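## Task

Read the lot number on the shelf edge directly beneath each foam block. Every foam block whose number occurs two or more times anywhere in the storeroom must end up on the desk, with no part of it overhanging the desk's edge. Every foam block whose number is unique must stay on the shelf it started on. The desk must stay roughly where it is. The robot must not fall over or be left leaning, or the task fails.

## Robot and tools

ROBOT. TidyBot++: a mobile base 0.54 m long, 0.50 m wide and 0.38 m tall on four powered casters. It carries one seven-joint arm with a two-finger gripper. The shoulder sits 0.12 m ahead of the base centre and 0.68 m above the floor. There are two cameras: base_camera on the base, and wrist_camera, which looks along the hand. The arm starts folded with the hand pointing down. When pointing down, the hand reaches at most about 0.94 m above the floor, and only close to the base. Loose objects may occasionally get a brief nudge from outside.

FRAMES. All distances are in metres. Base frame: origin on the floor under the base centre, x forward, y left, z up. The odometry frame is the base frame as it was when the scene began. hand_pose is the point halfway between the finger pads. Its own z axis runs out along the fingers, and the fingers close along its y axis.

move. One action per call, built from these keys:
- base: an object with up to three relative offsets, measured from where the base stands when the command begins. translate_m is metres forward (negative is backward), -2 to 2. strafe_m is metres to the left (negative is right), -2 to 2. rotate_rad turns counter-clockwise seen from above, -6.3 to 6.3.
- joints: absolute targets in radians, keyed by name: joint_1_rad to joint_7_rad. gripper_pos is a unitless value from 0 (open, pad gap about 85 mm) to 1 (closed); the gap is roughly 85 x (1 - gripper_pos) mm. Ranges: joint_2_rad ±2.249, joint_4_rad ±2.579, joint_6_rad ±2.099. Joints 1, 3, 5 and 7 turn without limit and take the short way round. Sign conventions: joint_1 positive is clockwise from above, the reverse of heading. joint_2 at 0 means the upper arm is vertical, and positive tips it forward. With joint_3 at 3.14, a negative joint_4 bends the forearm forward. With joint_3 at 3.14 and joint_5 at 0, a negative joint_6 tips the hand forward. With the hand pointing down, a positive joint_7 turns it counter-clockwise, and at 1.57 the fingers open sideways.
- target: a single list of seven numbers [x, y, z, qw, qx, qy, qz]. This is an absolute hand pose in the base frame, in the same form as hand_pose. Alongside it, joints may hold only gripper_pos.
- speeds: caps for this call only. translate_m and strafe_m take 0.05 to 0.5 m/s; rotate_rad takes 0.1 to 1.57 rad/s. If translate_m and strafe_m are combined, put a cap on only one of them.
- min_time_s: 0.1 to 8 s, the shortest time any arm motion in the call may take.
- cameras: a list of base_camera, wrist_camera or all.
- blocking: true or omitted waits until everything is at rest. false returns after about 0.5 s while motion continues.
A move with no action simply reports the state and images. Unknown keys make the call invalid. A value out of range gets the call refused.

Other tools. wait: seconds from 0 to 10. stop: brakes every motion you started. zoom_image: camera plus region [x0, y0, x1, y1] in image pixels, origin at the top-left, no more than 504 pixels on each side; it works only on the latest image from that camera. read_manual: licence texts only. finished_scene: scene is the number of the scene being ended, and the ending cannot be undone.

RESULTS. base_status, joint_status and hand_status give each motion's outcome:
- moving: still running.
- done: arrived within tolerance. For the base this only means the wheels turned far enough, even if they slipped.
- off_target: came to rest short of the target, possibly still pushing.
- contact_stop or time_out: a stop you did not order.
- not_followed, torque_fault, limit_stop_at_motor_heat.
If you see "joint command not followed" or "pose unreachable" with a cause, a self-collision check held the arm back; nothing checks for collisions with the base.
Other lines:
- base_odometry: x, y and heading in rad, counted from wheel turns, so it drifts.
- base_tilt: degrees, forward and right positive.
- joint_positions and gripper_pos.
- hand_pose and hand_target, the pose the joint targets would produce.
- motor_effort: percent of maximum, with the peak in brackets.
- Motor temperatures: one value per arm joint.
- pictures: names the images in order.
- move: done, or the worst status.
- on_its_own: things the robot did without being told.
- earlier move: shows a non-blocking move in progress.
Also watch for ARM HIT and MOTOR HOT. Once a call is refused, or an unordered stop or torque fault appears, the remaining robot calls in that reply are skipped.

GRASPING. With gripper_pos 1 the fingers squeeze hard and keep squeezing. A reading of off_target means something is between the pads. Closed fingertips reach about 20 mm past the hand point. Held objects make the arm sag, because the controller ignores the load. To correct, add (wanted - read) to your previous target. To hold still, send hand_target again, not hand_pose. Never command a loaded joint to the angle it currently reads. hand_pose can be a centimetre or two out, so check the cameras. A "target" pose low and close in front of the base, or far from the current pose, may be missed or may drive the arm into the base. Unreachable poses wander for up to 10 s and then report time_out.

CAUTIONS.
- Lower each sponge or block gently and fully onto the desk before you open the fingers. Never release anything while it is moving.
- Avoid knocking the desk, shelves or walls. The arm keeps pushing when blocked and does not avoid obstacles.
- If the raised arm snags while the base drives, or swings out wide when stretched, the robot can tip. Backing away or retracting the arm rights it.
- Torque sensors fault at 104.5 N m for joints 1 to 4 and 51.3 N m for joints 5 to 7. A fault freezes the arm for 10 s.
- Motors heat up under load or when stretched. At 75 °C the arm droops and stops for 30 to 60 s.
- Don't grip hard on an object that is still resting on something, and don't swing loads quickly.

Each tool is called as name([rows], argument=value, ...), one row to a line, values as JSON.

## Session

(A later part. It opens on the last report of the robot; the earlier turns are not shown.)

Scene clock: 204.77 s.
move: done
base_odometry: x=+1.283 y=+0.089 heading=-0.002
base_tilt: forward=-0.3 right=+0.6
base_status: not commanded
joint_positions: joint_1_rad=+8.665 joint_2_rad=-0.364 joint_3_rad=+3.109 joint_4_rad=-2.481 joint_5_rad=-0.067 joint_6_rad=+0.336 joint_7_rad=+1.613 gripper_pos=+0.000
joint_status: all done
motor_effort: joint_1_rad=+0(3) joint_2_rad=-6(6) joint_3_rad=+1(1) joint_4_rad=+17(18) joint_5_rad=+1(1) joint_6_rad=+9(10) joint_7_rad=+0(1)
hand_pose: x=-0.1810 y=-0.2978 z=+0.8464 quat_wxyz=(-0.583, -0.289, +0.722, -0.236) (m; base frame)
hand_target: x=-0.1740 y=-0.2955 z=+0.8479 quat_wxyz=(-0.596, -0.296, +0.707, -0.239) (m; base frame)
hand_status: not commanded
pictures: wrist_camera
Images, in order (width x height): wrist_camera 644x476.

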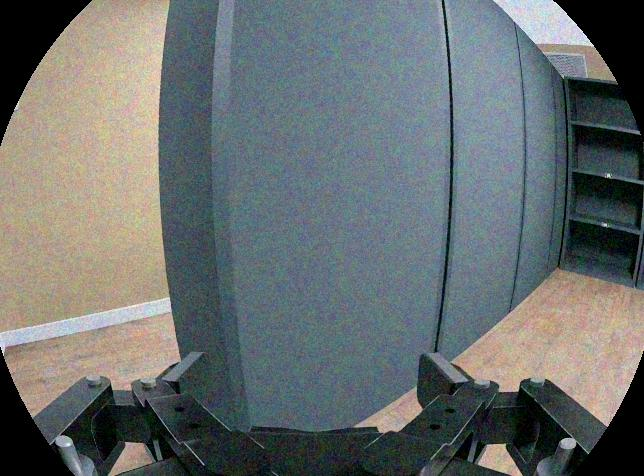

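move(base={"translate_m":0.08}, joints={"joint_1_rad":1.57})

move(base={"strafe_m":-1.75}, cameras=["wrist_camera"])

move(joints={"joint_1_rad":2.7}, cameras=["wrist_camera"])

move(joints={"joint_1_rad":-2.7}, cameras=["wrist_camera"])

Scene clock: 207.60 s.
move: done
base_odometry: x=+1.363 y=+0.089 heading=-0.003
base_tilt: forward=-0.3 right=+0.6
base_status: done
joint_positions: joint_1_rad=+7.872 joint_2_rad=-0.367 joint_3_rad=+3.108 joint_4_rad=-2.482 joint_5_rad=-0.067 joint_6_rad=+0.336 joint_7_rad=+1.613 gripper_pos=+0.000
joint_status: all done
motor_effort: joint_1_rad=-1(2) joint_2_rad=-5(7) joint_3_rad=+1(1) joint_4_rad=+17(18) joint_5_rad=+1(1) joint_6_rad=+9(10) joint_7_rad=+0(1)
hand_pose: x=+0.1212 y=-0.4221 z=+0.8472 quat_wxyz=(-0.447, -0.545, +0.554, -0.444) (m; base frame)
hand_target: x=+0.1393 y=-0.4157 z=+0.8479 quat_wxyz=(-0.449, -0.556, +0.528, -0.459) (m; base frame)
hand_status: not commanded
pictures: none

Scene clock: 212.50 s.
move: done
base_odometry: x=+1.359 y=-1.661 heading=-0.002
base_tilt: forward=-0.4 right=+0.6
base_status: done
joint_positions: joint_1_rad=+7.871 joint_2_rad=-0.369 joint_3_rad=+3.108 joint_4_rad=-2.483 joint_5_rad=-0.067 joint_6_rad=+0.338 joint_7_rad=+1.613 gripper_pos=+0.000
joint_status: not commanded
motor_effort: joint_1_rad=+0(1) joint_2_rad=-5(7) joint_3_rad=+0(1) joint_4_rad=+18(18) joint_5_rad=+1(1) joint_6_rad=+9(10) joint_7_rad=+0(1)
hand_pose: x=+0.1214 y=-0.4217 z=+0.8481 quat_wxyz=(-0.448, -0.545, +0.553, -0.444) (m; base frame)
hand_target: x=+0.1393 y=-0.4157 z=+0.8479 quat_wxyz=(-0.449, -0.556, +0.528, -0.459) (m; base frame)
hand_status: not commanded
pictures: wrist_camera
Images, in order (width x height): wrist_camera 644x476.

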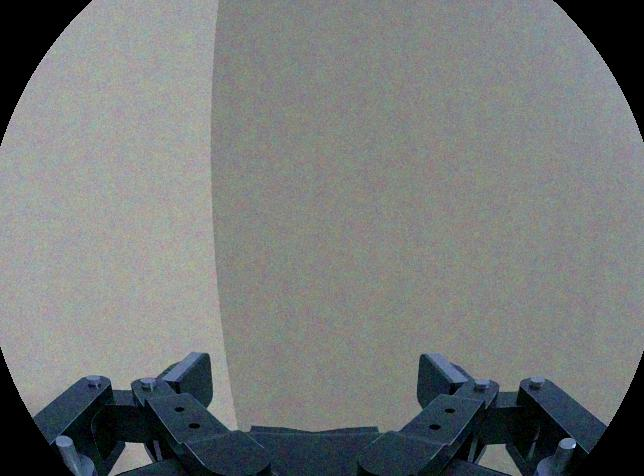

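Scene clock: 214.90 s.
move: done
base_odometry: x=+1.359 y=-1.661 heading=-0.002
base_tilt: forward=-0.3 right=+0.6
base_status: not commanded
joint_positions: joint_1_rad=+8.965 joint_2_rad=-0.369 joint_3_rad=+3.108 joint_4_rad=-2.483 joint_5_rad=-0.067 joint_6_rad=+0.338 joint_7_rad=+1.613 gripper_pos=+0.000
joint_status: all done
motor_effort: joint_1_rad=-1(2) joint_2_rad=-6(6) joint_3_rad=+1(1) joint_4_rad=+17(18) joint_5_rad=+1(1) joint_6_rad=+9(10) joint_7_rad=+0(1)
hand_pose: x=-0.2545 y=-0.1957 z=+0.8481 quat_wxyz=(-0.613, -0.178, +0.755, -0.147) (m; base frame)
hand_target: x=-0.2483 y=-0.1957 z=+0.8479 quat_wxyz=(-0.625, -0.187, +0.743, -0.147) (m; base frame)
hand_status: not commanded
pictures: wrist_camera
Images, in order (width x height): wrist_camera 644x476.

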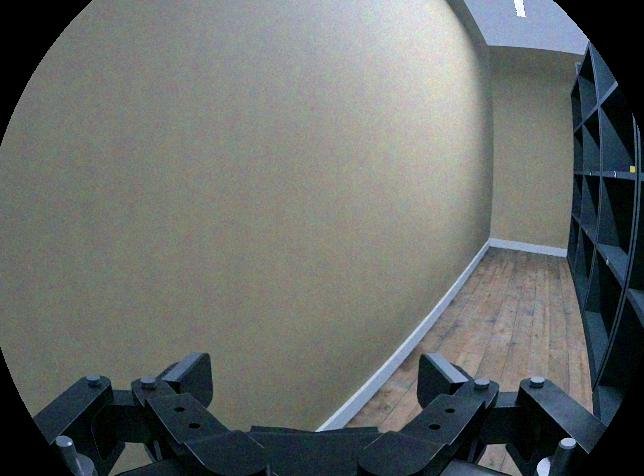

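Scene clock: 217.07 s.
move: done
base_odometry: x=+1.359 y=-1.661 heading=-0.002
base_tilt: forward=-0.3 right=+0.6
base_status: not commanded
joint_positions: joint_1_rad=+9.848 joint_2_rad=-0.369 joint_3_rad=+3.108 joint_4_rad=-2.483 joint_5_rad=-0.067 joint_6_rad=+0.338 joint_7_rad=+1.613 gripper_pos=+0.000
joint_status: all done
motor_effort: joint_1_rad=-1(2) joint_2_rad=-5(6) joint_3_rad=+1(1) joint_4_rad=+17(18) joint_5_rad=+1(1) joint_6_rad=+9(9) joint_7_rad=+0(1)
hand_pose: x=-0.2693 y=+0.1644 z=+0.8481 quat_wxyz=(-0.617, +0.162, +0.759, +0.129) (m; base frame)
hand_target: x=-0.2654 y=+0.1596 z=+0.8479 quat_wxyz=(-0.628, +0.149, +0.752, +0.134) (m; base frame)
hand_status: not commanded
pictures: wrist_camera
Images, in order (width x height): wrist_camera 644x476.

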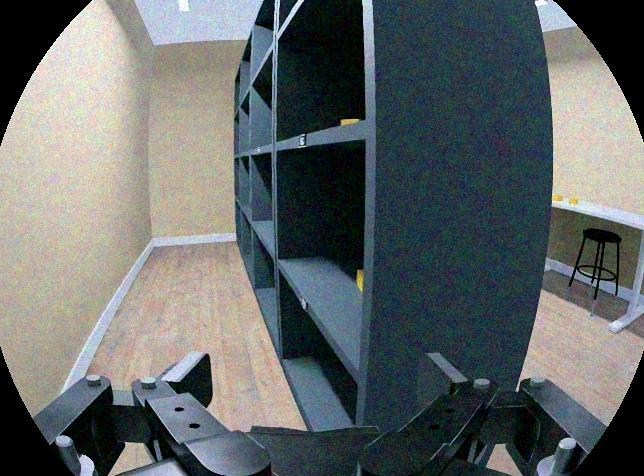

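move(base={"strafe_m":-0.06}, joints={"joint_1_rad":-1.57,"joint_2_rad":-0.9,"joint_3_rad":3.14,"joint_4_rad":-2.5,"joint_5_rad":0,"joint_6_rad":-0.2,"joint_7_rad":1.57})

move(base={"translate_m":-0.85}, cameras=["wrist_camera"])

Scene clock: 219.90 s.
move: done
base_odometry: x=+1.359 y=-1.721 heading=-0.001
base_tilt: forward=-0.4 right=+0.6
base_status: done
joint_positions: joint_1_rad=+10.978 joint_2_rad=-0.879 joint_3_rad=+3.124 joint_4_rad=-2.483 joint_5_rad=-0.066 joint_6_rad=-0.141 joint_7_rad=+1.613 gripper_pos=+0.000
joint_status: all done
motor_effort: joint_1_rad=+0(2) joint_2_rad=+5(13) joint_3_rad=+1(2) joint_4_rad=+20(20) joint_5_rad=+1(2) joint_6_rad=+9(10) joint_7_rad=+0(1)
hand_pose: x=+0.1034 y=+0.2964 z=+0.8858 quat_wxyz=(-0.465, +0.535, +0.548, +0.444) (m; base frame)
hand_target: x=+0.1174 y=+0.2878 z=+0.8634 quat_wxyz=(-0.439, +0.554, +0.554, +0.440) (m; base frame)
hand_status: not commanded
pictures: none

Scene clock: 222.97 s.
move: done
base_odometry: x=+0.509 y=-1.720 heading=-0.001
base_tilt: forward=-0.3 right=+0.6
base_status: done
joint_positions: joint_1_rad=+10.980 joint_2_rad=-0.879 joint_3_rad=+3.128 joint_4_rad=-2.483 joint_5_rad=-0.066 joint_6_rad=-0.143 joint_7_rad=+1.613 gripper_pos=+0.000
joint_status: not commanded
motor_effort: joint_1_rad=-1(1) joint_2_rad=+5(6) joint_3_rad=+1(2) joint_4_rad=+19(20) joint_5_rad=+1(1) joint_6_rad=+9(10) joint_7_rad=+0(1)
hand_pose: x=+0.1054 y=+0.2962 z=+0.8853 quat_wxyz=(-0.465, +0.537, +0.547, +0.444) (m; base frame)
hand_target: x=+0.1174 y=+0.2878 z=+0.8634 quat_wxyz=(-0.439, +0.554, +0.554, +0.440) (m; base frame)
hand_status: not commanded
pictures: wrist_camera
Images, in order (width x height): wrist_camera 644x476.

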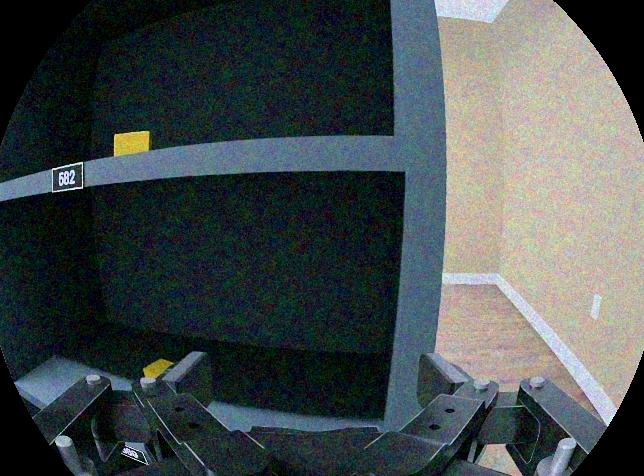

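move(base={"translate_m":-0.27}, joints={"joint_6_rad":-0.45}, cameras=["wrist_camera"])

move(base={"translate_m":-0.62}, cameras=["wrist_camera"])

move(base={"translate_m":-0.62}, cameras=["wrist_camera"])

move(base={"translate_m":-0.62}, cameras=["wrist_camera"])

Scene clock: 226.13 s.
move: done
base_odometry: x=+0.239 y=-1.720 heading=-0.001
base_tilt: forward=-0.4 right=+0.6
base_status: done
joint_positions: joint_1_rad=+10.982 joint_2_rad=-0.880 joint_3_rad=+3.131 joint_4_rad=-2.486 joint_5_rad=-0.066 joint_6_rad=-0.409 joint_7_rad=+1.613 gripper_pos=+0.000
joint_status: all done
motor_effort: joint_1_rad=+0(1) joint_2_rad=+5(7) joint_3_rad=+1(2) joint_4_rad=+19(21) joint_5_rad=+1(1) joint_6_rad=+8(11) joint_7_rad=+0(1)
hand_pose: x=+0.1028 y=+0.2705 z=+0.8051 quat_wxyz=(-0.390, +0.590, +0.605, +0.365) (m; base frame)
hand_target: x=+0.1175 y=+0.2609 z=+0.7906 quat_wxyz=(-0.367, +0.604, +0.604, +0.367) (m; base frame)
hand_status: not commanded
pictures: wrist_camera
Images, in order (width x height): wrist_camera 644x476.

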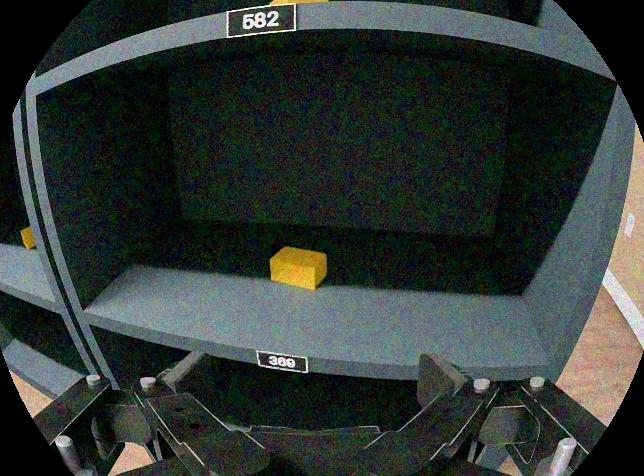

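Scene clock: 228.73 s.
move: done
base_odometry: x=-0.381 y=-1.720 heading=-0.001
base_tilt: forward=-0.4 right=+0.6
base_status: done
joint_positions: joint_1_rad=+10.982 joint_2_rad=-0.880 joint_3_rad=+3.131 joint_4_rad=-2.486 joint_5_rad=-0.066 joint_6_rad=-0.409 joint_7_rad=+1.613 gripper_pos=+0.000
joint_status: not commanded
motor_effort: joint_1_rad=-1(1) joint_2_rad=+6(7) joint_3_rad=+1(2) joint_4_rad=+19(21) joint_5_rad=+0(1) joint_6_rad=+8(9) joint_7_rad=+0(1)
hand_pose: x=+0.1030 y=+0.2705 z=+0.8051 quat_wxyz=(-0.390, +0.590, +0.605, +0.365) (m; base frame)
hand_target: x=+0.1175 y=+0.2609 z=+0.7906 quat_wxyz=(-0.367, +0.604, +0.604, +0.367) (m; base frame)
hand_status: not commanded
pictures: wrist_camera
Images, in order (width x height): wrist_camera 644x476.

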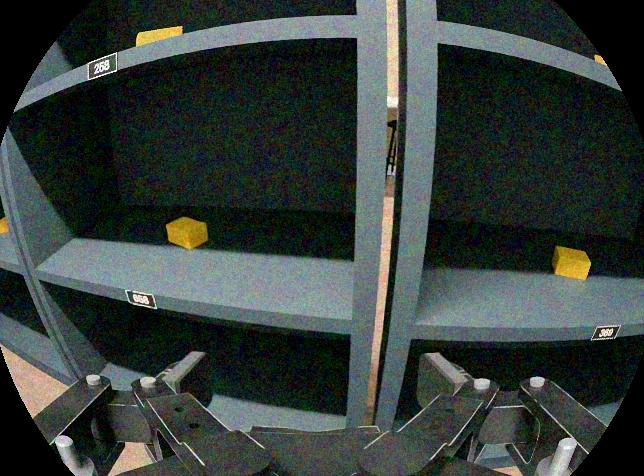

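Scene clock: 232.00 s.
move: done
base_odometry: x=-1.001 y=-1.719 heading=-0.003
base_tilt: forward=-0.3 right=+0.5
base_status: done
joint_positions: joint_1_rad=+10.925 joint_2_rad=-0.725 joint_3_rad=+3.142 joint_4_rad=-2.486 joint_5_rad=-0.064 joint_6_rad=-0.410 joint_7_rad=+1.613 gripper_pos=+0.000
joint_status: not commanded
motor_effort: joint_1_rad=+8(25) joint_2_rad=-21(37) joint_3_rad=-1(3) joint_4_rad=+20(21) joint_5_rad=+1(2) joint_6_rad=+8(9) joint_7_rad=+0(1)
hand_pose: x=+0.0895 y=+0.2853 z=+0.7616 quat_wxyz=(-0.352, +0.604, +0.646, +0.307) (m; base frame)
hand_target: x=+0.1175 y=+0.2609 z=+0.7906 quat_wxyz=(-0.367, +0.604, +0.604, +0.367) (m; base frame)
hand_status: not commanded
pictures: wrist_camera
Images, in order (width x height): wrist_camera 644x476.

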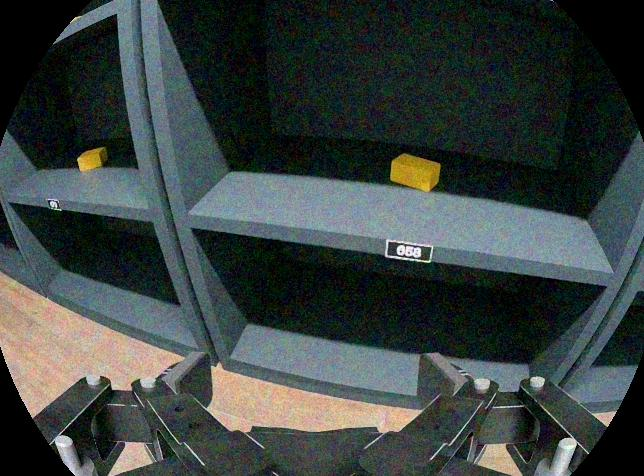

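Scene clock: 236.93 s.
move: time_out
base_odometry: x=-1.584 y=-1.720 heading=-0.029
base_tilt: forward=-0.3 right=+0.6
base_status: translate_m time_out (by the wheels' count: -0.583 of -0.620)
joint_positions: joint_1_rad=+10.988 joint_2_rad=-0.883 joint_3_rad=+3.141 joint_4_rad=-2.486 joint_5_rad=-0.061 joint_6_rad=-0.410 joint_7_rad=+1.612 gripper_pos=+0.000
joint_status: not commanded
motor_effort: joint_1_rad=+0(16) joint_2_rad=+2(23) joint_3_rad=+0(3) joint_4_rad=+19(21) joint_5_rad=+0(2) joint_6_rad=+8(9) joint_7_rad=+0(1)
hand_pose: x=+0.1081 y=+0.2704 z=+0.8058 quat_wxyz=(-0.390, +0.595, +0.600, +0.367) (m; base frame)
hand_target: x=+0.1175 y=+0.2609 z=+0.7906 quat_wxyz=(-0.367, +0.604, +0.604, +0.367) (m; base frame)
hand_status: not commanded
pictures: wrist_camera
Images, in order (width x height): wrist_camera 644x476.

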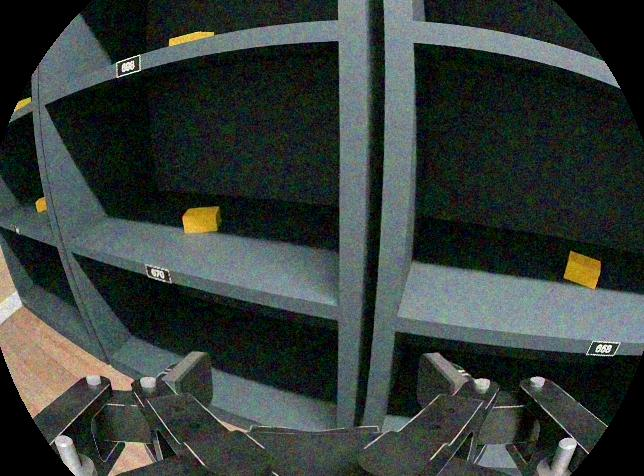

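move(base={"strafe_m":0.08,"rotate_rad":0.03}, joints={"joint_2_rad":-0.65,"joint_6_rad":-0.2}, cameras=["wrist_camera"])

move(base={"translate_m":-0.35}, cameras=["wrist_camera"])

Scene clock: 238.43 s.
move: done
base_odometry: x=-1.582 y=-1.640 heading=+0.002
base_tilt: forward=-0.4 right=+0.6
base_status: done
joint_positions: joint_1_rad=+10.989 joint_2_rad=-0.660 joint_3_rad=+3.141 joint_4_rad=-2.486 joint_5_rad=-0.061 joint_6_rad=-0.265 joint_7_rad=+1.612 gripper_pos=+0.000
joint_status: all done
motor_effort: joint_1_rad=+0(1) joint_2_rad=+2(9) joint_3_rad=+1(1) joint_4_rad=+19(20) joint_5_rad=+1(1) joint_6_rad=+8(9) joint_7_rad=+0(1)
hand_pose: x=+0.1104 y=+0.3162 z=+0.7802 quat_wxyz=(-0.364, +0.612, +0.611, +0.345) (m; base frame)
hand_target: x=+0.1174 y=+0.3238 z=+0.7866 quat_wxyz=(-0.367, +0.604, +0.604, +0.367) (m; base frame)
hand_status: not commanded
pictures: wrist_camera
Images, in order (width x height): wrist_camera 644x476.

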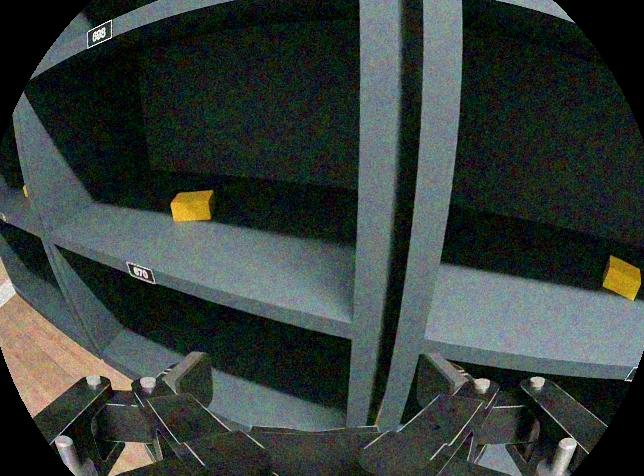

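Scene clock: 242.43 s.
move: time_out
base_odometry: x=-1.826 y=-1.640 heading=-0.011
base_tilt: forward=-0.4 right=+0.6
base_status: translate_m time_out (by the wheels' count: -0.243 of -0.350)
joint_positions: joint_1_rad=+10.990 joint_2_rad=-0.654 joint_3_rad=+3.136 joint_4_rad=-2.487 joint_5_rad=-0.060 joint_6_rad=-0.257 joint_7_rad=+1.612 gripper_pos=+0.000
joint_status: not commanded
motor_effort: joint_1_rad=+0(2) joint_2_rad=+1(10) joint_3_rad=+1(7) joint_4_rad=+18(22) joint_5_rad=+1(2) joint_6_rad=+9(10) joint_7_rad=+0(1)
hand_pose: x=+0.1092 y=+0.3180 z=+0.7800 quat_wxyz=(-0.363, +0.610, +0.613, +0.346) (m; base frame)
hand_target: x=+0.1174 y=+0.3238 z=+0.7866 quat_wxyz=(-0.367, +0.604, +0.604, +0.367) (m; base frame)
hand_status: not commanded
pictures: wrist_camera
Images, in order (width x height): wrist_camera 644x476.

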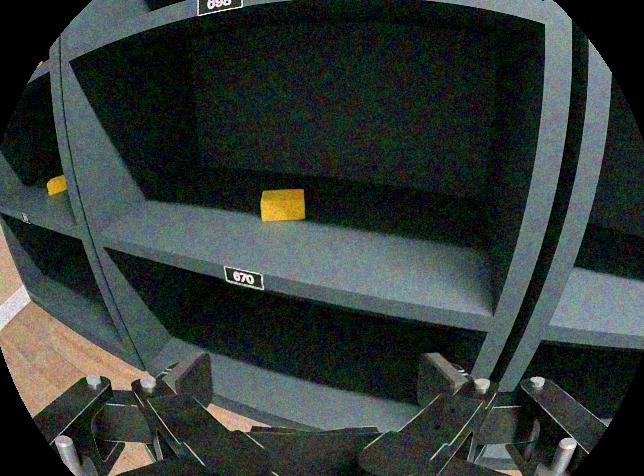

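move(joints={"joint_1_rad":-2.4,"joint_2_rad":-0.374,"joint_6_rad":0.1}, cameras=["wrist_camera"])

move(joints={"joint_1_rad":3.1}, cameras=["wrist_camera"])

Scene clock: 244.70 s.
move: done
base_odometry: x=-1.826 y=-1.640 heading=-0.011
base_tilt: forward=-0.4 right=+0.6
base_status: not commanded
joint_positions: joint_1_rad=+10.185 joint_2_rad=-0.395 joint_3_rad=+3.136 joint_4_rad=-2.487 joint_5_rad=-0.060 joint_6_rad=+0.033 joint_7_rad=+1.612 gripper_pos=+0.000
joint_status: all done
motor_effort: joint_1_rad=+0(2) joint_2_rad=-4(5) joint_3_rad=+0(1) joint_4_rad=+17(19) joint_5_rad=+1(1) joint_6_rad=+8(9) joint_7_rad=+0(1)
hand_pose: x=-0.1626 y=+0.2636 z=+0.7676 quat_wxyz=(-0.480, +0.323, +0.794, +0.187) (m; base frame)
hand_target: x=-0.1721 y=+0.2640 z=+0.7709 quat_wxyz=(-0.493, +0.307, +0.791, +0.191) (m; base frame)
hand_status: not commanded
pictures: wrist_camera
Images, in order (width x height): wrist_camera 644x476.

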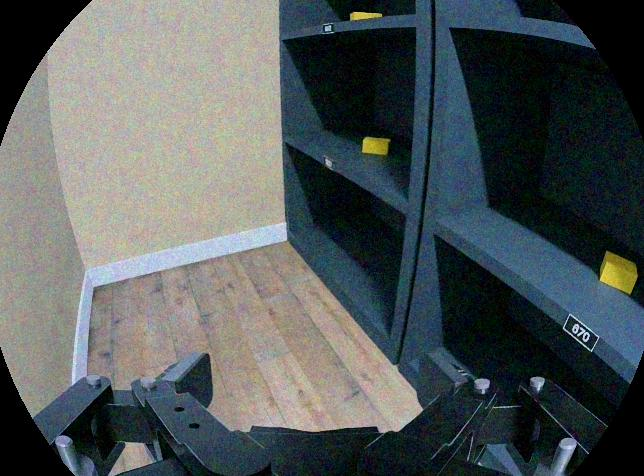

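Scene clock: 246.77 s.
move: done
base_odometry: x=-1.826 y=-1.640 heading=-0.011
base_tilt: forward=-0.4 right=+0.6
base_status: not commanded
joint_positions: joint_1_rad=+9.402 joint_2_rad=-0.395 joint_3_rad=+3.136 joint_4_rad=-2.487 joint_5_rad=-0.060 joint_6_rad=+0.035 joint_7_rad=+1.612 gripper_pos=+0.000
joint_status: all done
motor_effort: joint_1_rad=+0(2) joint_2_rad=-4(5) joint_3_rad=+0(1) joint_4_rad=+17(18) joint_5_rad=+1(1) joint_6_rad=+8(9) joint_7_rad=+0(0)
hand_pose: x=-0.2669 y=-0.0119 z=+0.7683 quat_wxyz=(-0.516, -0.004, +0.856, -0.010) (m; base frame)
hand_target: x=-0.2736 y=-0.0183 z=+0.7709 quat_wxyz=(-0.529, -0.018, +0.848, -0.011) (m; base frame)
hand_status: not commanded
pictures: wrist_camera
Images, in order (width x height): wrist_camera 644x476.

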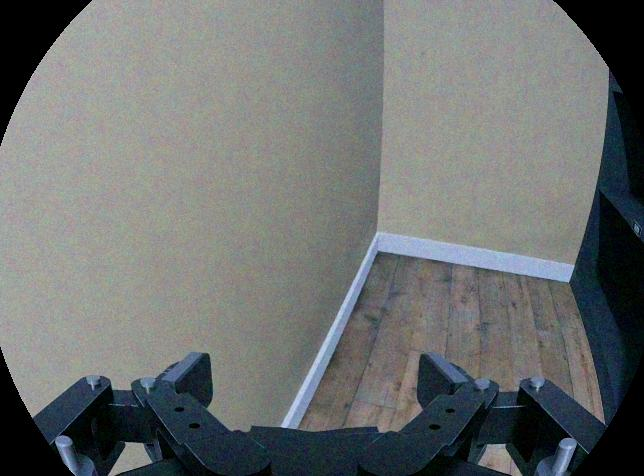

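move(base={"rotate_rad":-0.3}, speeds={"rotate_rad":0.4}, cameras=["wrist_camera"])

move(joints={"joint_1_rad":-1.57}, cameras=["all"])

Scene clock: 248.50 s.
move: done
base_odometry: x=-1.826 y=-1.640 heading=-0.311
base_tilt: forward=-0.4 right=+0.6
base_status: done
joint_positions: joint_1_rad=+9.400 joint_2_rad=-0.394 joint_3_rad=+3.136 joint_4_rad=-2.487 joint_5_rad=-0.060 joint_6_rad=+0.036 joint_7_rad=+1.612 gripper_pos=+0.000
joint_status: not commanded
motor_effort: joint_1_rad=+0(1) joint_2_rad=-4(5) joint_3_rad=+0(1) joint_4_rad=+17(17) joint_5_rad=+1(1) joint_6_rad=+8(9) joint_7_rad=+0(0)
hand_pose: x=-0.2670 y=-0.0127 z=+0.7683 quat_wxyz=(-0.516, -0.005, +0.856, -0.011) (m; base frame)
hand_target: x=-0.2736 y=-0.0183 z=+0.7709 quat_wxyz=(-0.529, -0.018, +0.848, -0.011) (m; base frame)
hand_status: not commanded
pictures: wrist_camera
Images, in order (width x height): wrist_camera 644x476.

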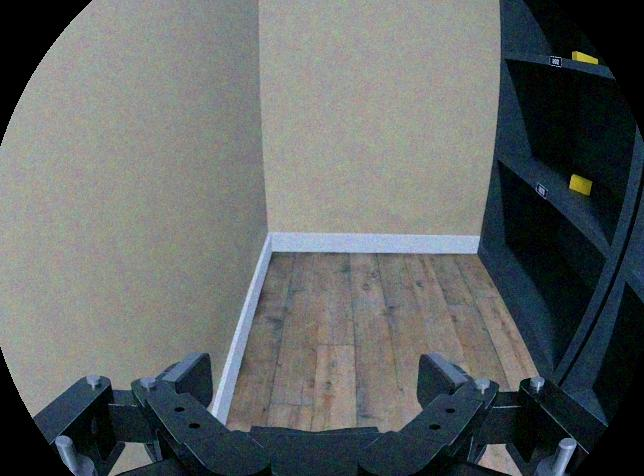

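Scene clock: 251.33 s.
move: done
base_odometry: x=-1.826 y=-1.640 heading=-0.311
base_tilt: forward=-0.3 right=+0.6
base_status: not commanded
joint_positions: joint_1_rad=+10.978 joint_2_rad=-0.394 joint_3_rad=+3.136 joint_4_rad=-2.487 joint_5_rad=-0.060 joint_6_rad=+0.036 joint_7_rad=+1.612 gripper_pos=+0.000
joint_status: all done
motor_effort: joint_1_rad=+0(2) joint_2_rad=-5(5) joint_3_rad=+0(1) joint_4_rad=+17(18) joint_5_rad=+1(1) joint_6_rad=+9(9) joint_7_rad=+0(1)
hand_pose: x=+0.1091 y=+0.3862 z=+0.7684 quat_wxyz=(-0.371, +0.604, +0.607, +0.359) (m; base frame)
hand_target: x=+0.1173 y=+0.3930 z=+0.7709 quat_wxyz=(-0.374, +0.600, +0.600, +0.374) (m; base frame)
hand_status: not commanded
pictures: base_camera, wrist_camera
Images, in order (width x height): base_camera 644x364, wrist_camera 644x476.

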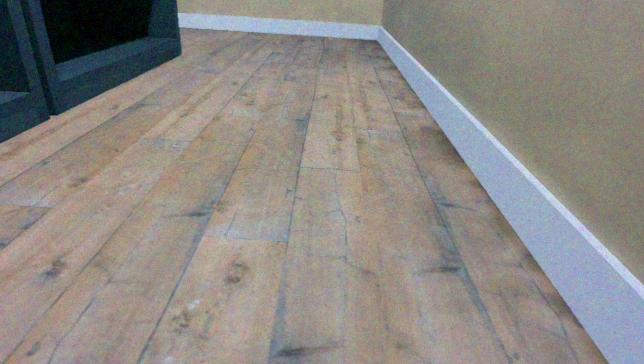

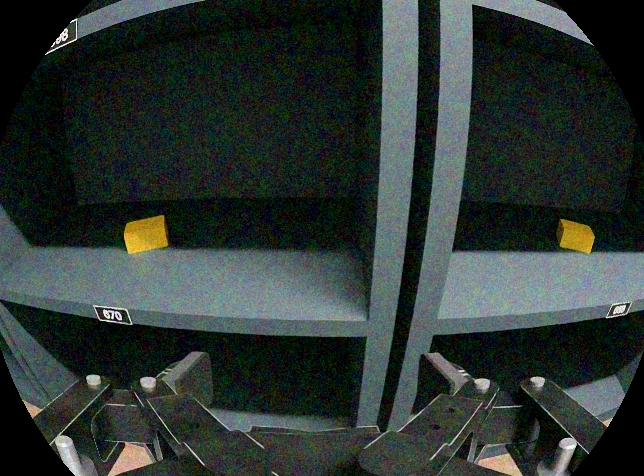

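move(base={"translate_m":-0.32}, joints={"joint_6_rad":0.25}, cameras=["wrist_camera"])

zoom_image(camera="wrist_camera", region=[200, 20, 400, 170])

move(base={"translate_m":-0.62}, cameras=["wrist_camera"])

Scene clock: 255.30 s.
move: done
base_odometry: x=-2.131 y=-1.542 heading=-0.312
base_tilt: forward=-0.4 right=+0.6
base_status: done
joint_positions: joint_1_rad=+10.980 joint_2_rad=-0.392 joint_3_rad=+3.136 joint_4_rad=-2.486 joint_5_rad=-0.060 joint_6_rad=+0.205 joint_7_rad=+1.612 gripper_pos=+0.000
joint_status: all done
motor_effort: joint_1_rad=-1(1) joint_2_rad=-5(6) joint_3_rad=+0(2) joint_4_rad=+17(20) joint_5_rad=+1(1) joint_6_rad=+9(10) joint_7_rad=+0(1)
hand_pose: x=+0.1125 y=+0.4069 z=+0.8156 quat_wxyz=(-0.418, +0.574, +0.572, +0.410) (m; base frame)
hand_target: x=+0.1173 y=+0.4103 z=+0.8142 quat_wxyz=(-0.418, +0.570, +0.570, +0.418) (m; base frame)
hand_status: not commanded
pictures: wrist_camera
Images, in order (width x height): wrist_camera 644x476.

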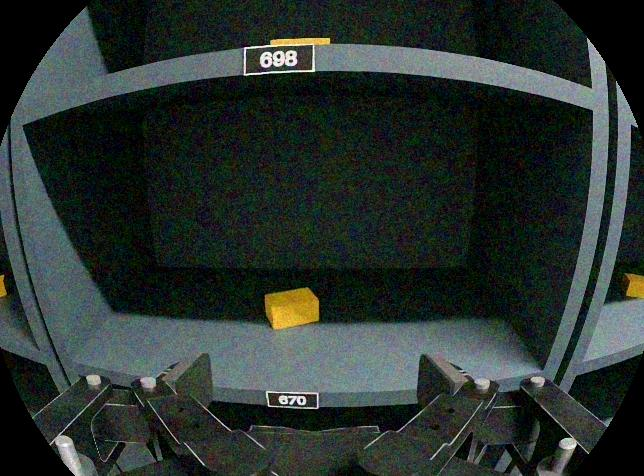

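Scaled by 2.520.

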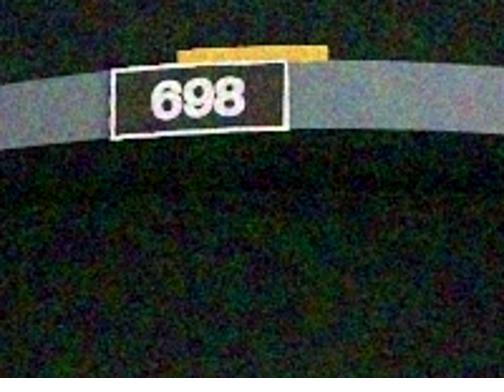

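Scene clock: 257.87 s.
move: done
base_odometry: x=-2.721 y=-1.352 heading=-0.313
base_tilt: forward=-0.4 right=+0.6
base_status: done
joint_positions: joint_1_rad=+10.980 joint_2_rad=-0.392 joint_3_rad=+3.136 joint_4_rad=-2.486 joint_5_rad=-0.060 joint_6_rad=+0.205 joint_7_rad=+1.612 gripper_pos=+0.000
joint_status: not commanded
motor_effort: joint_1_rad=-1(1) joint_2_rad=-4(6) joint_3_rad=+1(2) joint_4_rad=+17(18) joint_5_rad=+1(1) joint_6_rad=+9(9) joint_7_rad=+0(1)
hand_pose: x=+0.1129 y=+0.4069 z=+0.8156 quat_wxyz=(-0.418, +0.574, +0.572, +0.410) (m; base frame)
hand_target: x=+0.1173 y=+0.4103 z=+0.8142 quat_wxyz=(-0.418, +0.570, +0.570, +0.418) (m; base frame)
hand_status: not commanded
pictures: wrist_camera
Images, in order (width x height): wrist_camera 644x476.

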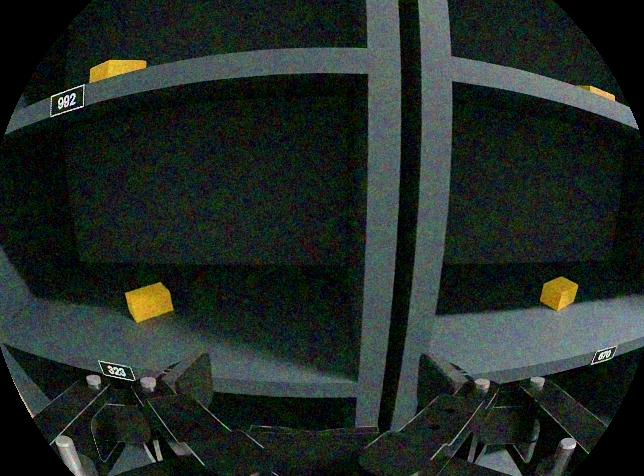

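move(base={"translate_m":0.7}, cameras=["wrist_camera"])

zoom_image(camera="wrist_camera", region=[444, 240, 644, 440])

move(joints={"joint_1_rad":0,"joint_6_rad":-0.85})

move(base={"rotate_rad":1.57}, speeds={"rotate_rad":0.6}, cameras=["all"])

Scene clock: 261.33 s.
move: done
base_odometry: x=-2.055 y=-1.567 heading=-0.314
base_tilt: forward=-0.3 right=+0.6
base_status: done
joint_positions: joint_1_rad=+10.982 joint_2_rad=-0.391 joint_3_rad=+3.137 joint_4_rad=-2.486 joint_5_rad=-0.060 joint_6_rad=+0.205 joint_7_rad=+1.612 gripper_pos=+0.000
joint_status: not commanded
motor_effort: joint_1_rad=+0(1) joint_2_rad=-5(6) joint_3_rad=+1(2) joint_4_rad=+17(19) joint_5_rad=+1(1) joint_6_rad=+9(9) joint_7_rad=+0(1)
hand_pose: x=+0.1140 y=+0.4070 z=+0.8154 quat_wxyz=(-0.417, +0.575, +0.571, +0.411) (m; base frame)
hand_target: x=+0.1173 y=+0.4103 z=+0.8142 quat_wxyz=(-0.418, +0.570, +0.570, +0.418) (m; base frame)
hand_status: not commanded
pictures: wrist_camera
Images, in order (width x height): wrist_camera 644x476.

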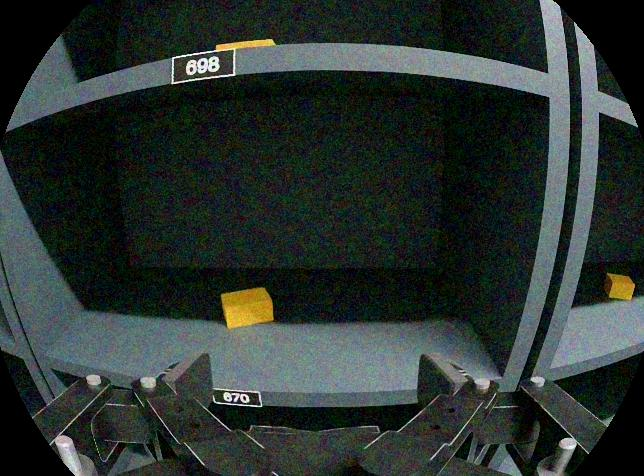

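Scaled by 2.520.

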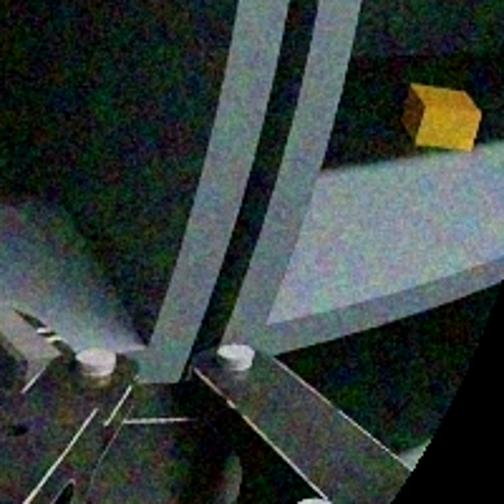

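Scene clock: 264.47 s.
move: done
base_odometry: x=-2.055 y=-1.567 heading=-0.314
base_tilt: forward=-0.3 right=+0.6
base_status: not commanded
joint_positions: joint_1_rad=+12.547 joint_2_rad=-0.391 joint_3_rad=+3.137 joint_4_rad=-2.486 joint_5_rad=-0.060 joint_6_rad=-0.796 joint_7_rad=+1.612 gripper_pos=+0.000
joint_status: all done
motor_effort: joint_1_rad=+0(2) joint_2_rad=-3(6) joint_3_rad=+0(1) joint_4_rad=+14(18) joint_5_rad=+0(1) joint_6_rad=+3(9) joint_7_rad=+0(1)
hand_pose: x=+0.3075 y=+0.0190 z=+0.6120 quat_wxyz=(-0.022, +0.992, +0.014, +0.125) (m; base frame)
hand_target: x=+0.2837 y=+0.0015 z=+0.6007 quat_wxyz=(+0.000, +0.997, +0.000, +0.083) (m; base frame)
hand_status: not commanded
pictures: none

Scene clock: 270.63 s.
move: time_out
base_odometry: x=-2.054 y=-1.567 heading=-0.045
base_tilt: forward=-0.4 right=+0.6
base_status: rotate_rad time_out (by the wheels' count: +0.269 of +1.570)
joint_positions: joint_1_rad=+12.551 joint_2_rad=-0.389 joint_3_rad=+3.136 joint_4_rad=-2.486 joint_5_rad=-0.058 joint_6_rad=-0.800 joint_7_rad=+1.612 gripper_pos=+0.000
joint_status: not commanded
motor_effort: joint_1_rad=+0(1) joint_2_rad=-1(3) joint_3_rad=+1(3) joint_4_rad=+14(15) joint_5_rad=+0(2) joint_6_rad=+2(3) joint_7_rad=+0(1)
hand_pose: x=+0.3064 y=+0.0179 z=+0.6114 quat_wxyz=(-0.021, +0.992, +0.013, +0.122) (m; base frame)
hand_target: x=+0.2837 y=+0.0015 z=+0.6007 quat_wxyz=(+0.000, +0.997, +0.000, +0.083) (m; base frame)
hand_status: not commanded
pictures: base_camera, wrist_camera
Images, in order (width x height): base_camera 644x364, wrist_camera 644x476.

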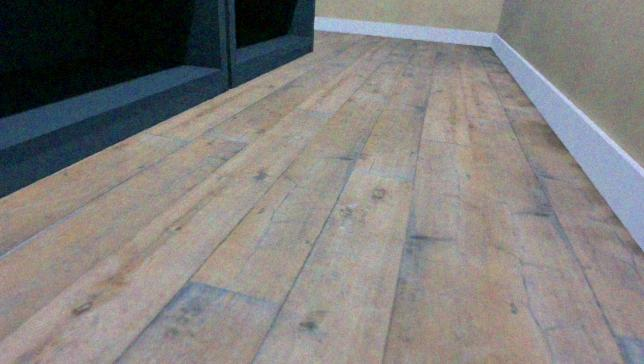

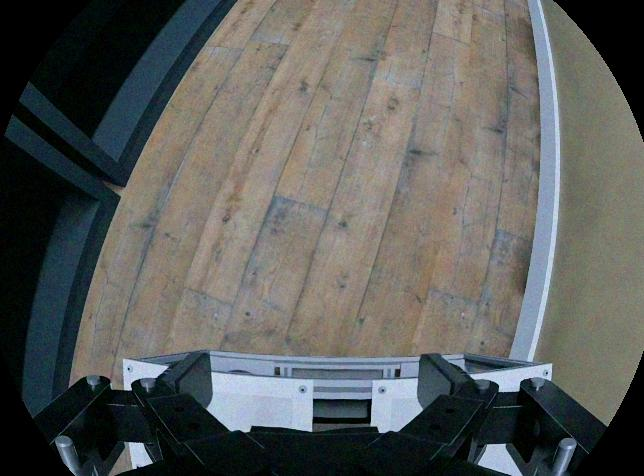

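move(base={"strafe_m":0.1,"translate_m":0.05})

move(base={"rotate_rad":1.27}, speeds={"rotate_rad":0.6}, cameras=["all"])

Scene clock: 272.33 s.
move: done
base_odometry: x=-2.000 y=-1.469 heading=-0.044
base_tilt: forward=-0.4 right=+0.6
base_status: done
joint_positions: joint_1_rad=+12.551 joint_2_rad=-0.386 joint_3_rad=+3.136 joint_4_rad=-2.486 joint_5_rad=-0.058 joint_6_rad=-0.800 joint_7_rad=+1.612 gripper_pos=+0.000
joint_status: not commanded
motor_effort: joint_1_rad=+0(1) joint_2_rad=-2(3) joint_3_rad=+1(2) joint_4_rad=+14(15) joint_5_rad=+1(1) joint_6_rad=+2(3) joint_7_rad=+0(1)
hand_pose: x=+0.3059 y=+0.0179 z=+0.6108 quat_wxyz=(-0.021, +0.992, +0.013, +0.120) (m; base frame)
hand_target: x=+0.2837 y=+0.0015 z=+0.6007 quat_wxyz=(+0.000, +0.997, +0.000, +0.083) (m; base frame)
hand_status: not commanded
pictures: none

Scene clock: 275.13 s.
move: done
base_odometry: x=-2.000 y=-1.469 heading=+1.225
base_tilt: forward=-0.4 right=+0.6
base_status: done
joint_positions: joint_1_rad=+12.551 joint_2_rad=-0.386 joint_3_rad=+3.136 joint_4_rad=-2.486 joint_5_rad=-0.058 joint_6_rad=-0.800 joint_7_rad=+1.612 gripper_pos=+0.000
joint_status: not commanded
motor_effort: joint_1_rad=-1(1) joint_2_rad=-2(3) joint_3_rad=+1(1) joint_4_rad=+14(14) joint_5_rad=+0(1) joint_6_rad=+3(3) joint_7_rad=+0(1)
hand_pose: x=+0.3059 y=+0.0179 z=+0.6108 quat_wxyz=(-0.021, +0.992, +0.013, +0.120) (m; base frame)
hand_target: x=+0.2837 y=+0.0015 z=+0.6007 quat_wxyz=(+0.000, +0.997, +0.000, +0.083) (m; base frame)
hand_status: not commanded
pictures: base_camera, wrist_camera
Images, in order (width x height): base_camera 644x364, wrist_camera 644x476.

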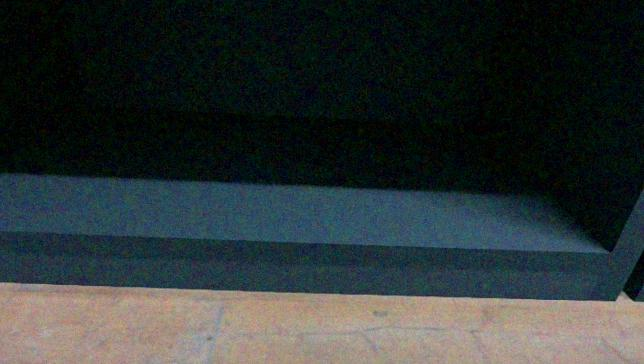

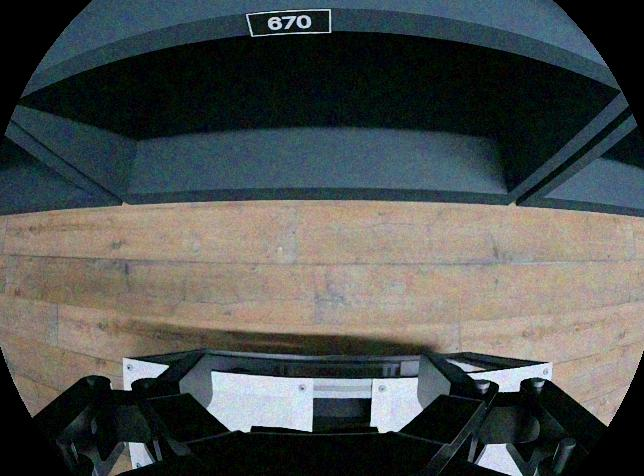

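move(base={"translate_m":-0.12}, joints={"joint_1_rad":0,"joint_2_rad":-0.35,"joint_3_rad":3.14,"joint_4_rad":-1.5,"joint_5_rad":0,"joint_6_rad":-1.9,"joint_7_rad":1.57}, min_time_s=1.5)

move(joints={"joint_2_rad":-0.15,"joint_4_rad":-0.93,"joint_6_rad":-1.65}, min_time_s=2, cameras=["wrist_camera"])

Scene clock: 278.07 s.
move: done
base_odometry: x=-2.041 y=-1.582 heading=+1.227
base_tilt: forward=-0.3 right=+0.6
base_status: done
joint_positions: joint_1_rad=+12.551 joint_2_rad=-0.370 joint_3_rad=+3.136 joint_4_rad=-1.527 joint_5_rad=-0.058 joint_6_rad=-1.847 joint_7_rad=+1.612 gripper_pos=+0.000
joint_status: all done
motor_effort: joint_1_rad=+0(2) joint_2_rad=-3(4) joint_3_rad=+1(2) joint_4_rad=+14(17) joint_5_rad=+0(1) joint_6_rad=+1(4) joint_7_rad=+0(1)
hand_pose: x=+0.2968 y=+0.0227 z=+0.8926 quat_wxyz=(-0.026, +0.996, +0.040, +0.069) (m; base frame)
hand_target: x=+0.2901 y=+0.0017 z=+0.8955 quat_wxyz=(+0.000, +0.999, +0.000, +0.046) (m; base frame)
hand_status: not commanded
pictures: none

Scene clock: 280.37 s.
move: done
base_odometry: x=-2.041 y=-1.582 heading=+1.227
base_tilt: forward=-0.3 right=+0.6
base_status: not commanded
joint_positions: joint_1_rad=+12.551 joint_2_rad=-0.175 joint_3_rad=+3.136 joint_4_rad=-0.956 joint_5_rad=-0.058 joint_6_rad=-1.712 joint_7_rad=+1.612 gripper_pos=+0.000
joint_status: all done
motor_effort: joint_1_rad=+0(1) joint_2_rad=-8(8) joint_3_rad=+0(1) joint_4_rad=+13(15) joint_5_rad=+0(0) joint_6_rad=+6(6) joint_7_rad=-1(1)
hand_pose: x=+0.4544 y=+0.0264 z=+1.0714 quat_wxyz=(-0.022, +0.947, +0.042, +0.319) (m; base frame)
hand_target: x=+0.4805 y=+0.0020 z=+1.0856 quat_wxyz=(+0.000, +0.937, +0.000, +0.348) (m; base frame)
hand_status: not commanded
pictures: wrist_camera
Images, in order (width x height): wrist_camera 644x476.

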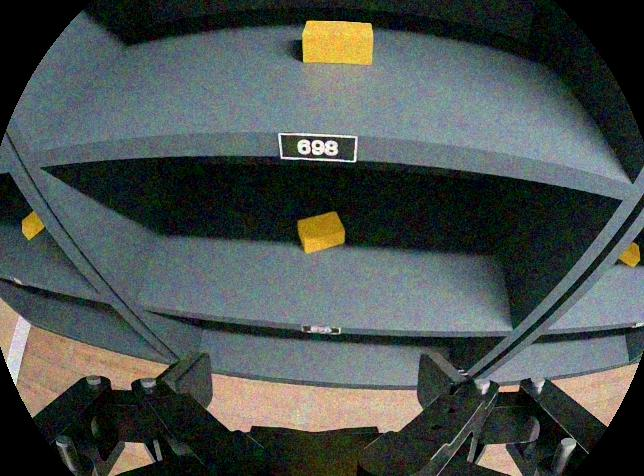

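move(base={"translate_m":0.2}, speeds={"translate_m":0.2}, joints={"gripper_pos":1})

move(target=[0.57, 0.0, 1.08, 0, 0.924, 0, 0.383], min_time_s=2, cameras=["all"])

Scene clock: 283.10 s.
move: done
base_odometry: x=-1.973 y=-1.394 heading=+1.228
base_tilt: forward=-0.3 right=+0.6
base_status: done
joint_positions: joint_1_rad=+12.551 joint_2_rad=-0.157 joint_3_rad=+3.136 joint_4_rad=-0.954 joint_5_rad=-0.058 joint_6_rad=-1.706 joint_7_rad=+1.612 gripper_pos=+0.999
joint_status: all done
motor_effort: joint_1_rad=+0(1) joint_2_rad=-8(12) joint_3_rad=+0(1) joint_4_rad=+13(15) joint_5_rad=+0(1) joint_6_rad=+6(7) joint_7_rad=+0(1)
hand_pose: x=+0.4626 y=+0.0265 z=+1.0677 quat_wxyz=(-0.022, +0.948, +0.042, +0.314) (m; base frame)
hand_target: x=+0.4805 y=+0.0020 z=+1.0856 quat_wxyz=(+0.000, +0.937, +0.000, +0.348) (m; base frame)
hand_status: not commanded
pictures: none

Scene clock: 285.40 s.
move: done
base_odometry: x=-1.973 y=-1.394 heading=+1.228
base_tilt: forward=-0.3 right=+0.6
base_status: not commanded
joint_positions: joint_1_rad=+12.551 joint_2_rad=-0.060 joint_3_rad=+3.153 joint_4_rad=-0.953 joint_5_rad=-0.058 joint_6_rad=-1.527 joint_7_rad=+1.612 gripper_pos=+0.999
joint_status: not commanded
motor_effort: joint_1_rad=+0(1) joint_2_rad=-12(14) joint_3_rad=+0(1) joint_4_rad=+15(15) joint_5_rad=+0(1) joint_6_rad=+7(7) joint_7_rad=+0(1)
hand_pose: x=+0.5438 y=+0.0208 z=+1.0659 quat_wxyz=(-0.021, +0.935, +0.030, +0.353) (m; base frame)
hand_target: x=+0.5700 y=+0.0000 z=+1.0800 quat_wxyz=(+0.000, +0.924, +0.000, +0.383) (m; base frame)
hand_status: done (0.036 m and 5.6 deg from the pose sent, 0.111 m and 10.0 deg at the start)
pictures: base_camera, wrist_camera
Images, in order (width x height): base_camera 644x364, wrist_camera 644x476.

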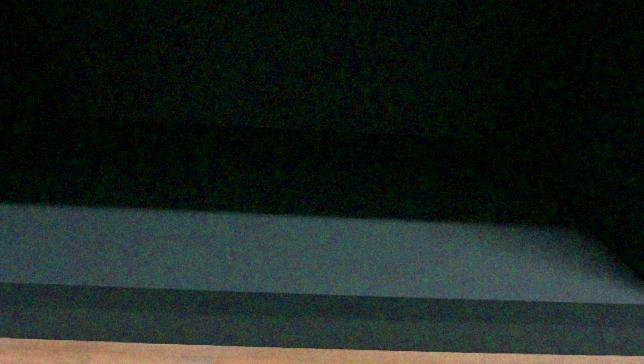

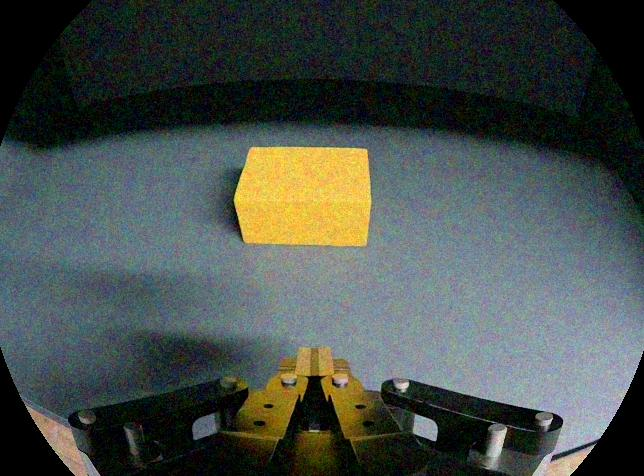

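move(target=[0.63, -0.017, 1.05, 0, 0.924, 0, 0.383], min_time_s=1.5, cameras=["wrist_camera"])

move(target=[0.70, -0.022, 1.05, 0, 0.924, 0, 0.383], min_time_s=2, cameras=["wrist_camera"])

Scene clock: 287.57 s.
move: done
base_odometry: x=-1.973 y=-1.394 heading=+1.228
base_tilt: forward=-0.3 right=+0.6
base_status: not commanded
joint_positions: joint_1_rad=+12.562 joint_2_rad=+0.029 joint_3_rad=+3.181 joint_4_rad=-0.953 joint_5_rad=-0.058 joint_6_rad=-1.414 joint_7_rad=+1.612 gripper_pos=+0.999
joint_status: not commanded
motor_effort: joint_1_rad=+0(1) joint_2_rad=-16(17) joint_3_rad=+0(0) joint_4_rad=+16(16) joint_5_rad=+0(0) joint_6_rad=+7(7) joint_7_rad=+0(1)
hand_pose: x=+0.6044 y=+0.0025 z=+1.0490 quat_wxyz=(-0.014, +0.931, +0.009, +0.365) (m; base frame)
hand_target: x=+0.6300 y=-0.0170 z=+1.0500 quat_wxyz=(+0.000, +0.924, +0.000, +0.383) (m; base frame)
hand_status: done (0.032 m and 2.9 deg from the pose sent, 0.095 m and 5.6 deg at the start)
pictures: wrist_camera
Images, in order (width x height): wrist_camera 644x476.

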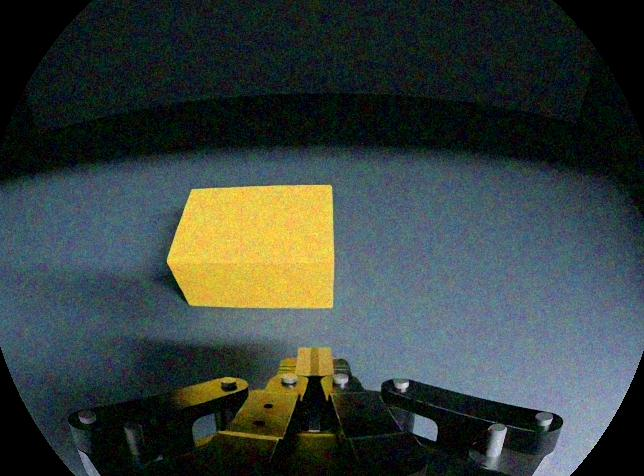

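Scene clock: 289.87 s.
move: done
base_odometry: x=-1.973 y=-1.394 heading=+1.228
base_tilt: forward=-0.3 right=+0.6
base_status: not commanded
joint_positions: joint_1_rad=+12.588 joint_2_rad=+0.211 joint_3_rad=+3.181 joint_4_rad=-0.737 joint_5_rad=-0.058 joint_6_rad=-1.414 joint_7_rad=+1.612 gripper_pos=+0.999
joint_status: not commanded
motor_effort: joint_1_rad=-1(1) joint_2_rad=-22(23) joint_3_rad=+0(0) joint_4_rad=+16(17) joint_5_rad=+0(0) joint_6_rad=+6(7) joint_7_rad=+0(1)
hand_pose: x=+0.6817 y=-0.0116 z=+1.0557 quat_wxyz=(-0.005, +0.925, +0.000, +0.381) (m; base frame)
hand_target: x=+0.7000 y=-0.0220 z=+1.0500 quat_wxyz=(+0.000, +0.924, +0.000, +0.383) (m; base frame)
hand_status: done (0.022 m and 0.6 deg from the pose sent, 0.099 m and 2.9 deg at the start)
pictures: wrist_camera
Images, in order (width x height): wrist_camera 644x476.

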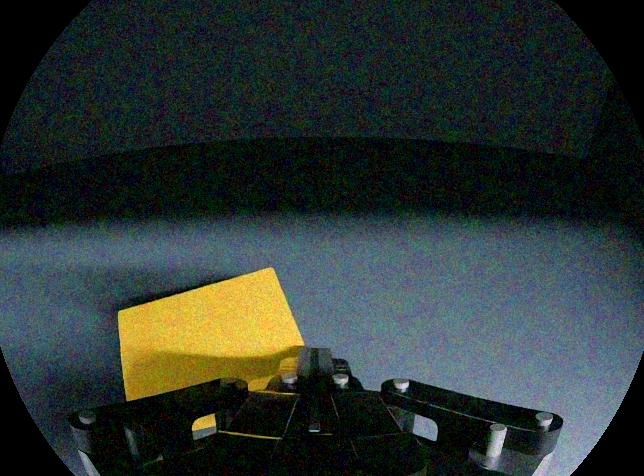

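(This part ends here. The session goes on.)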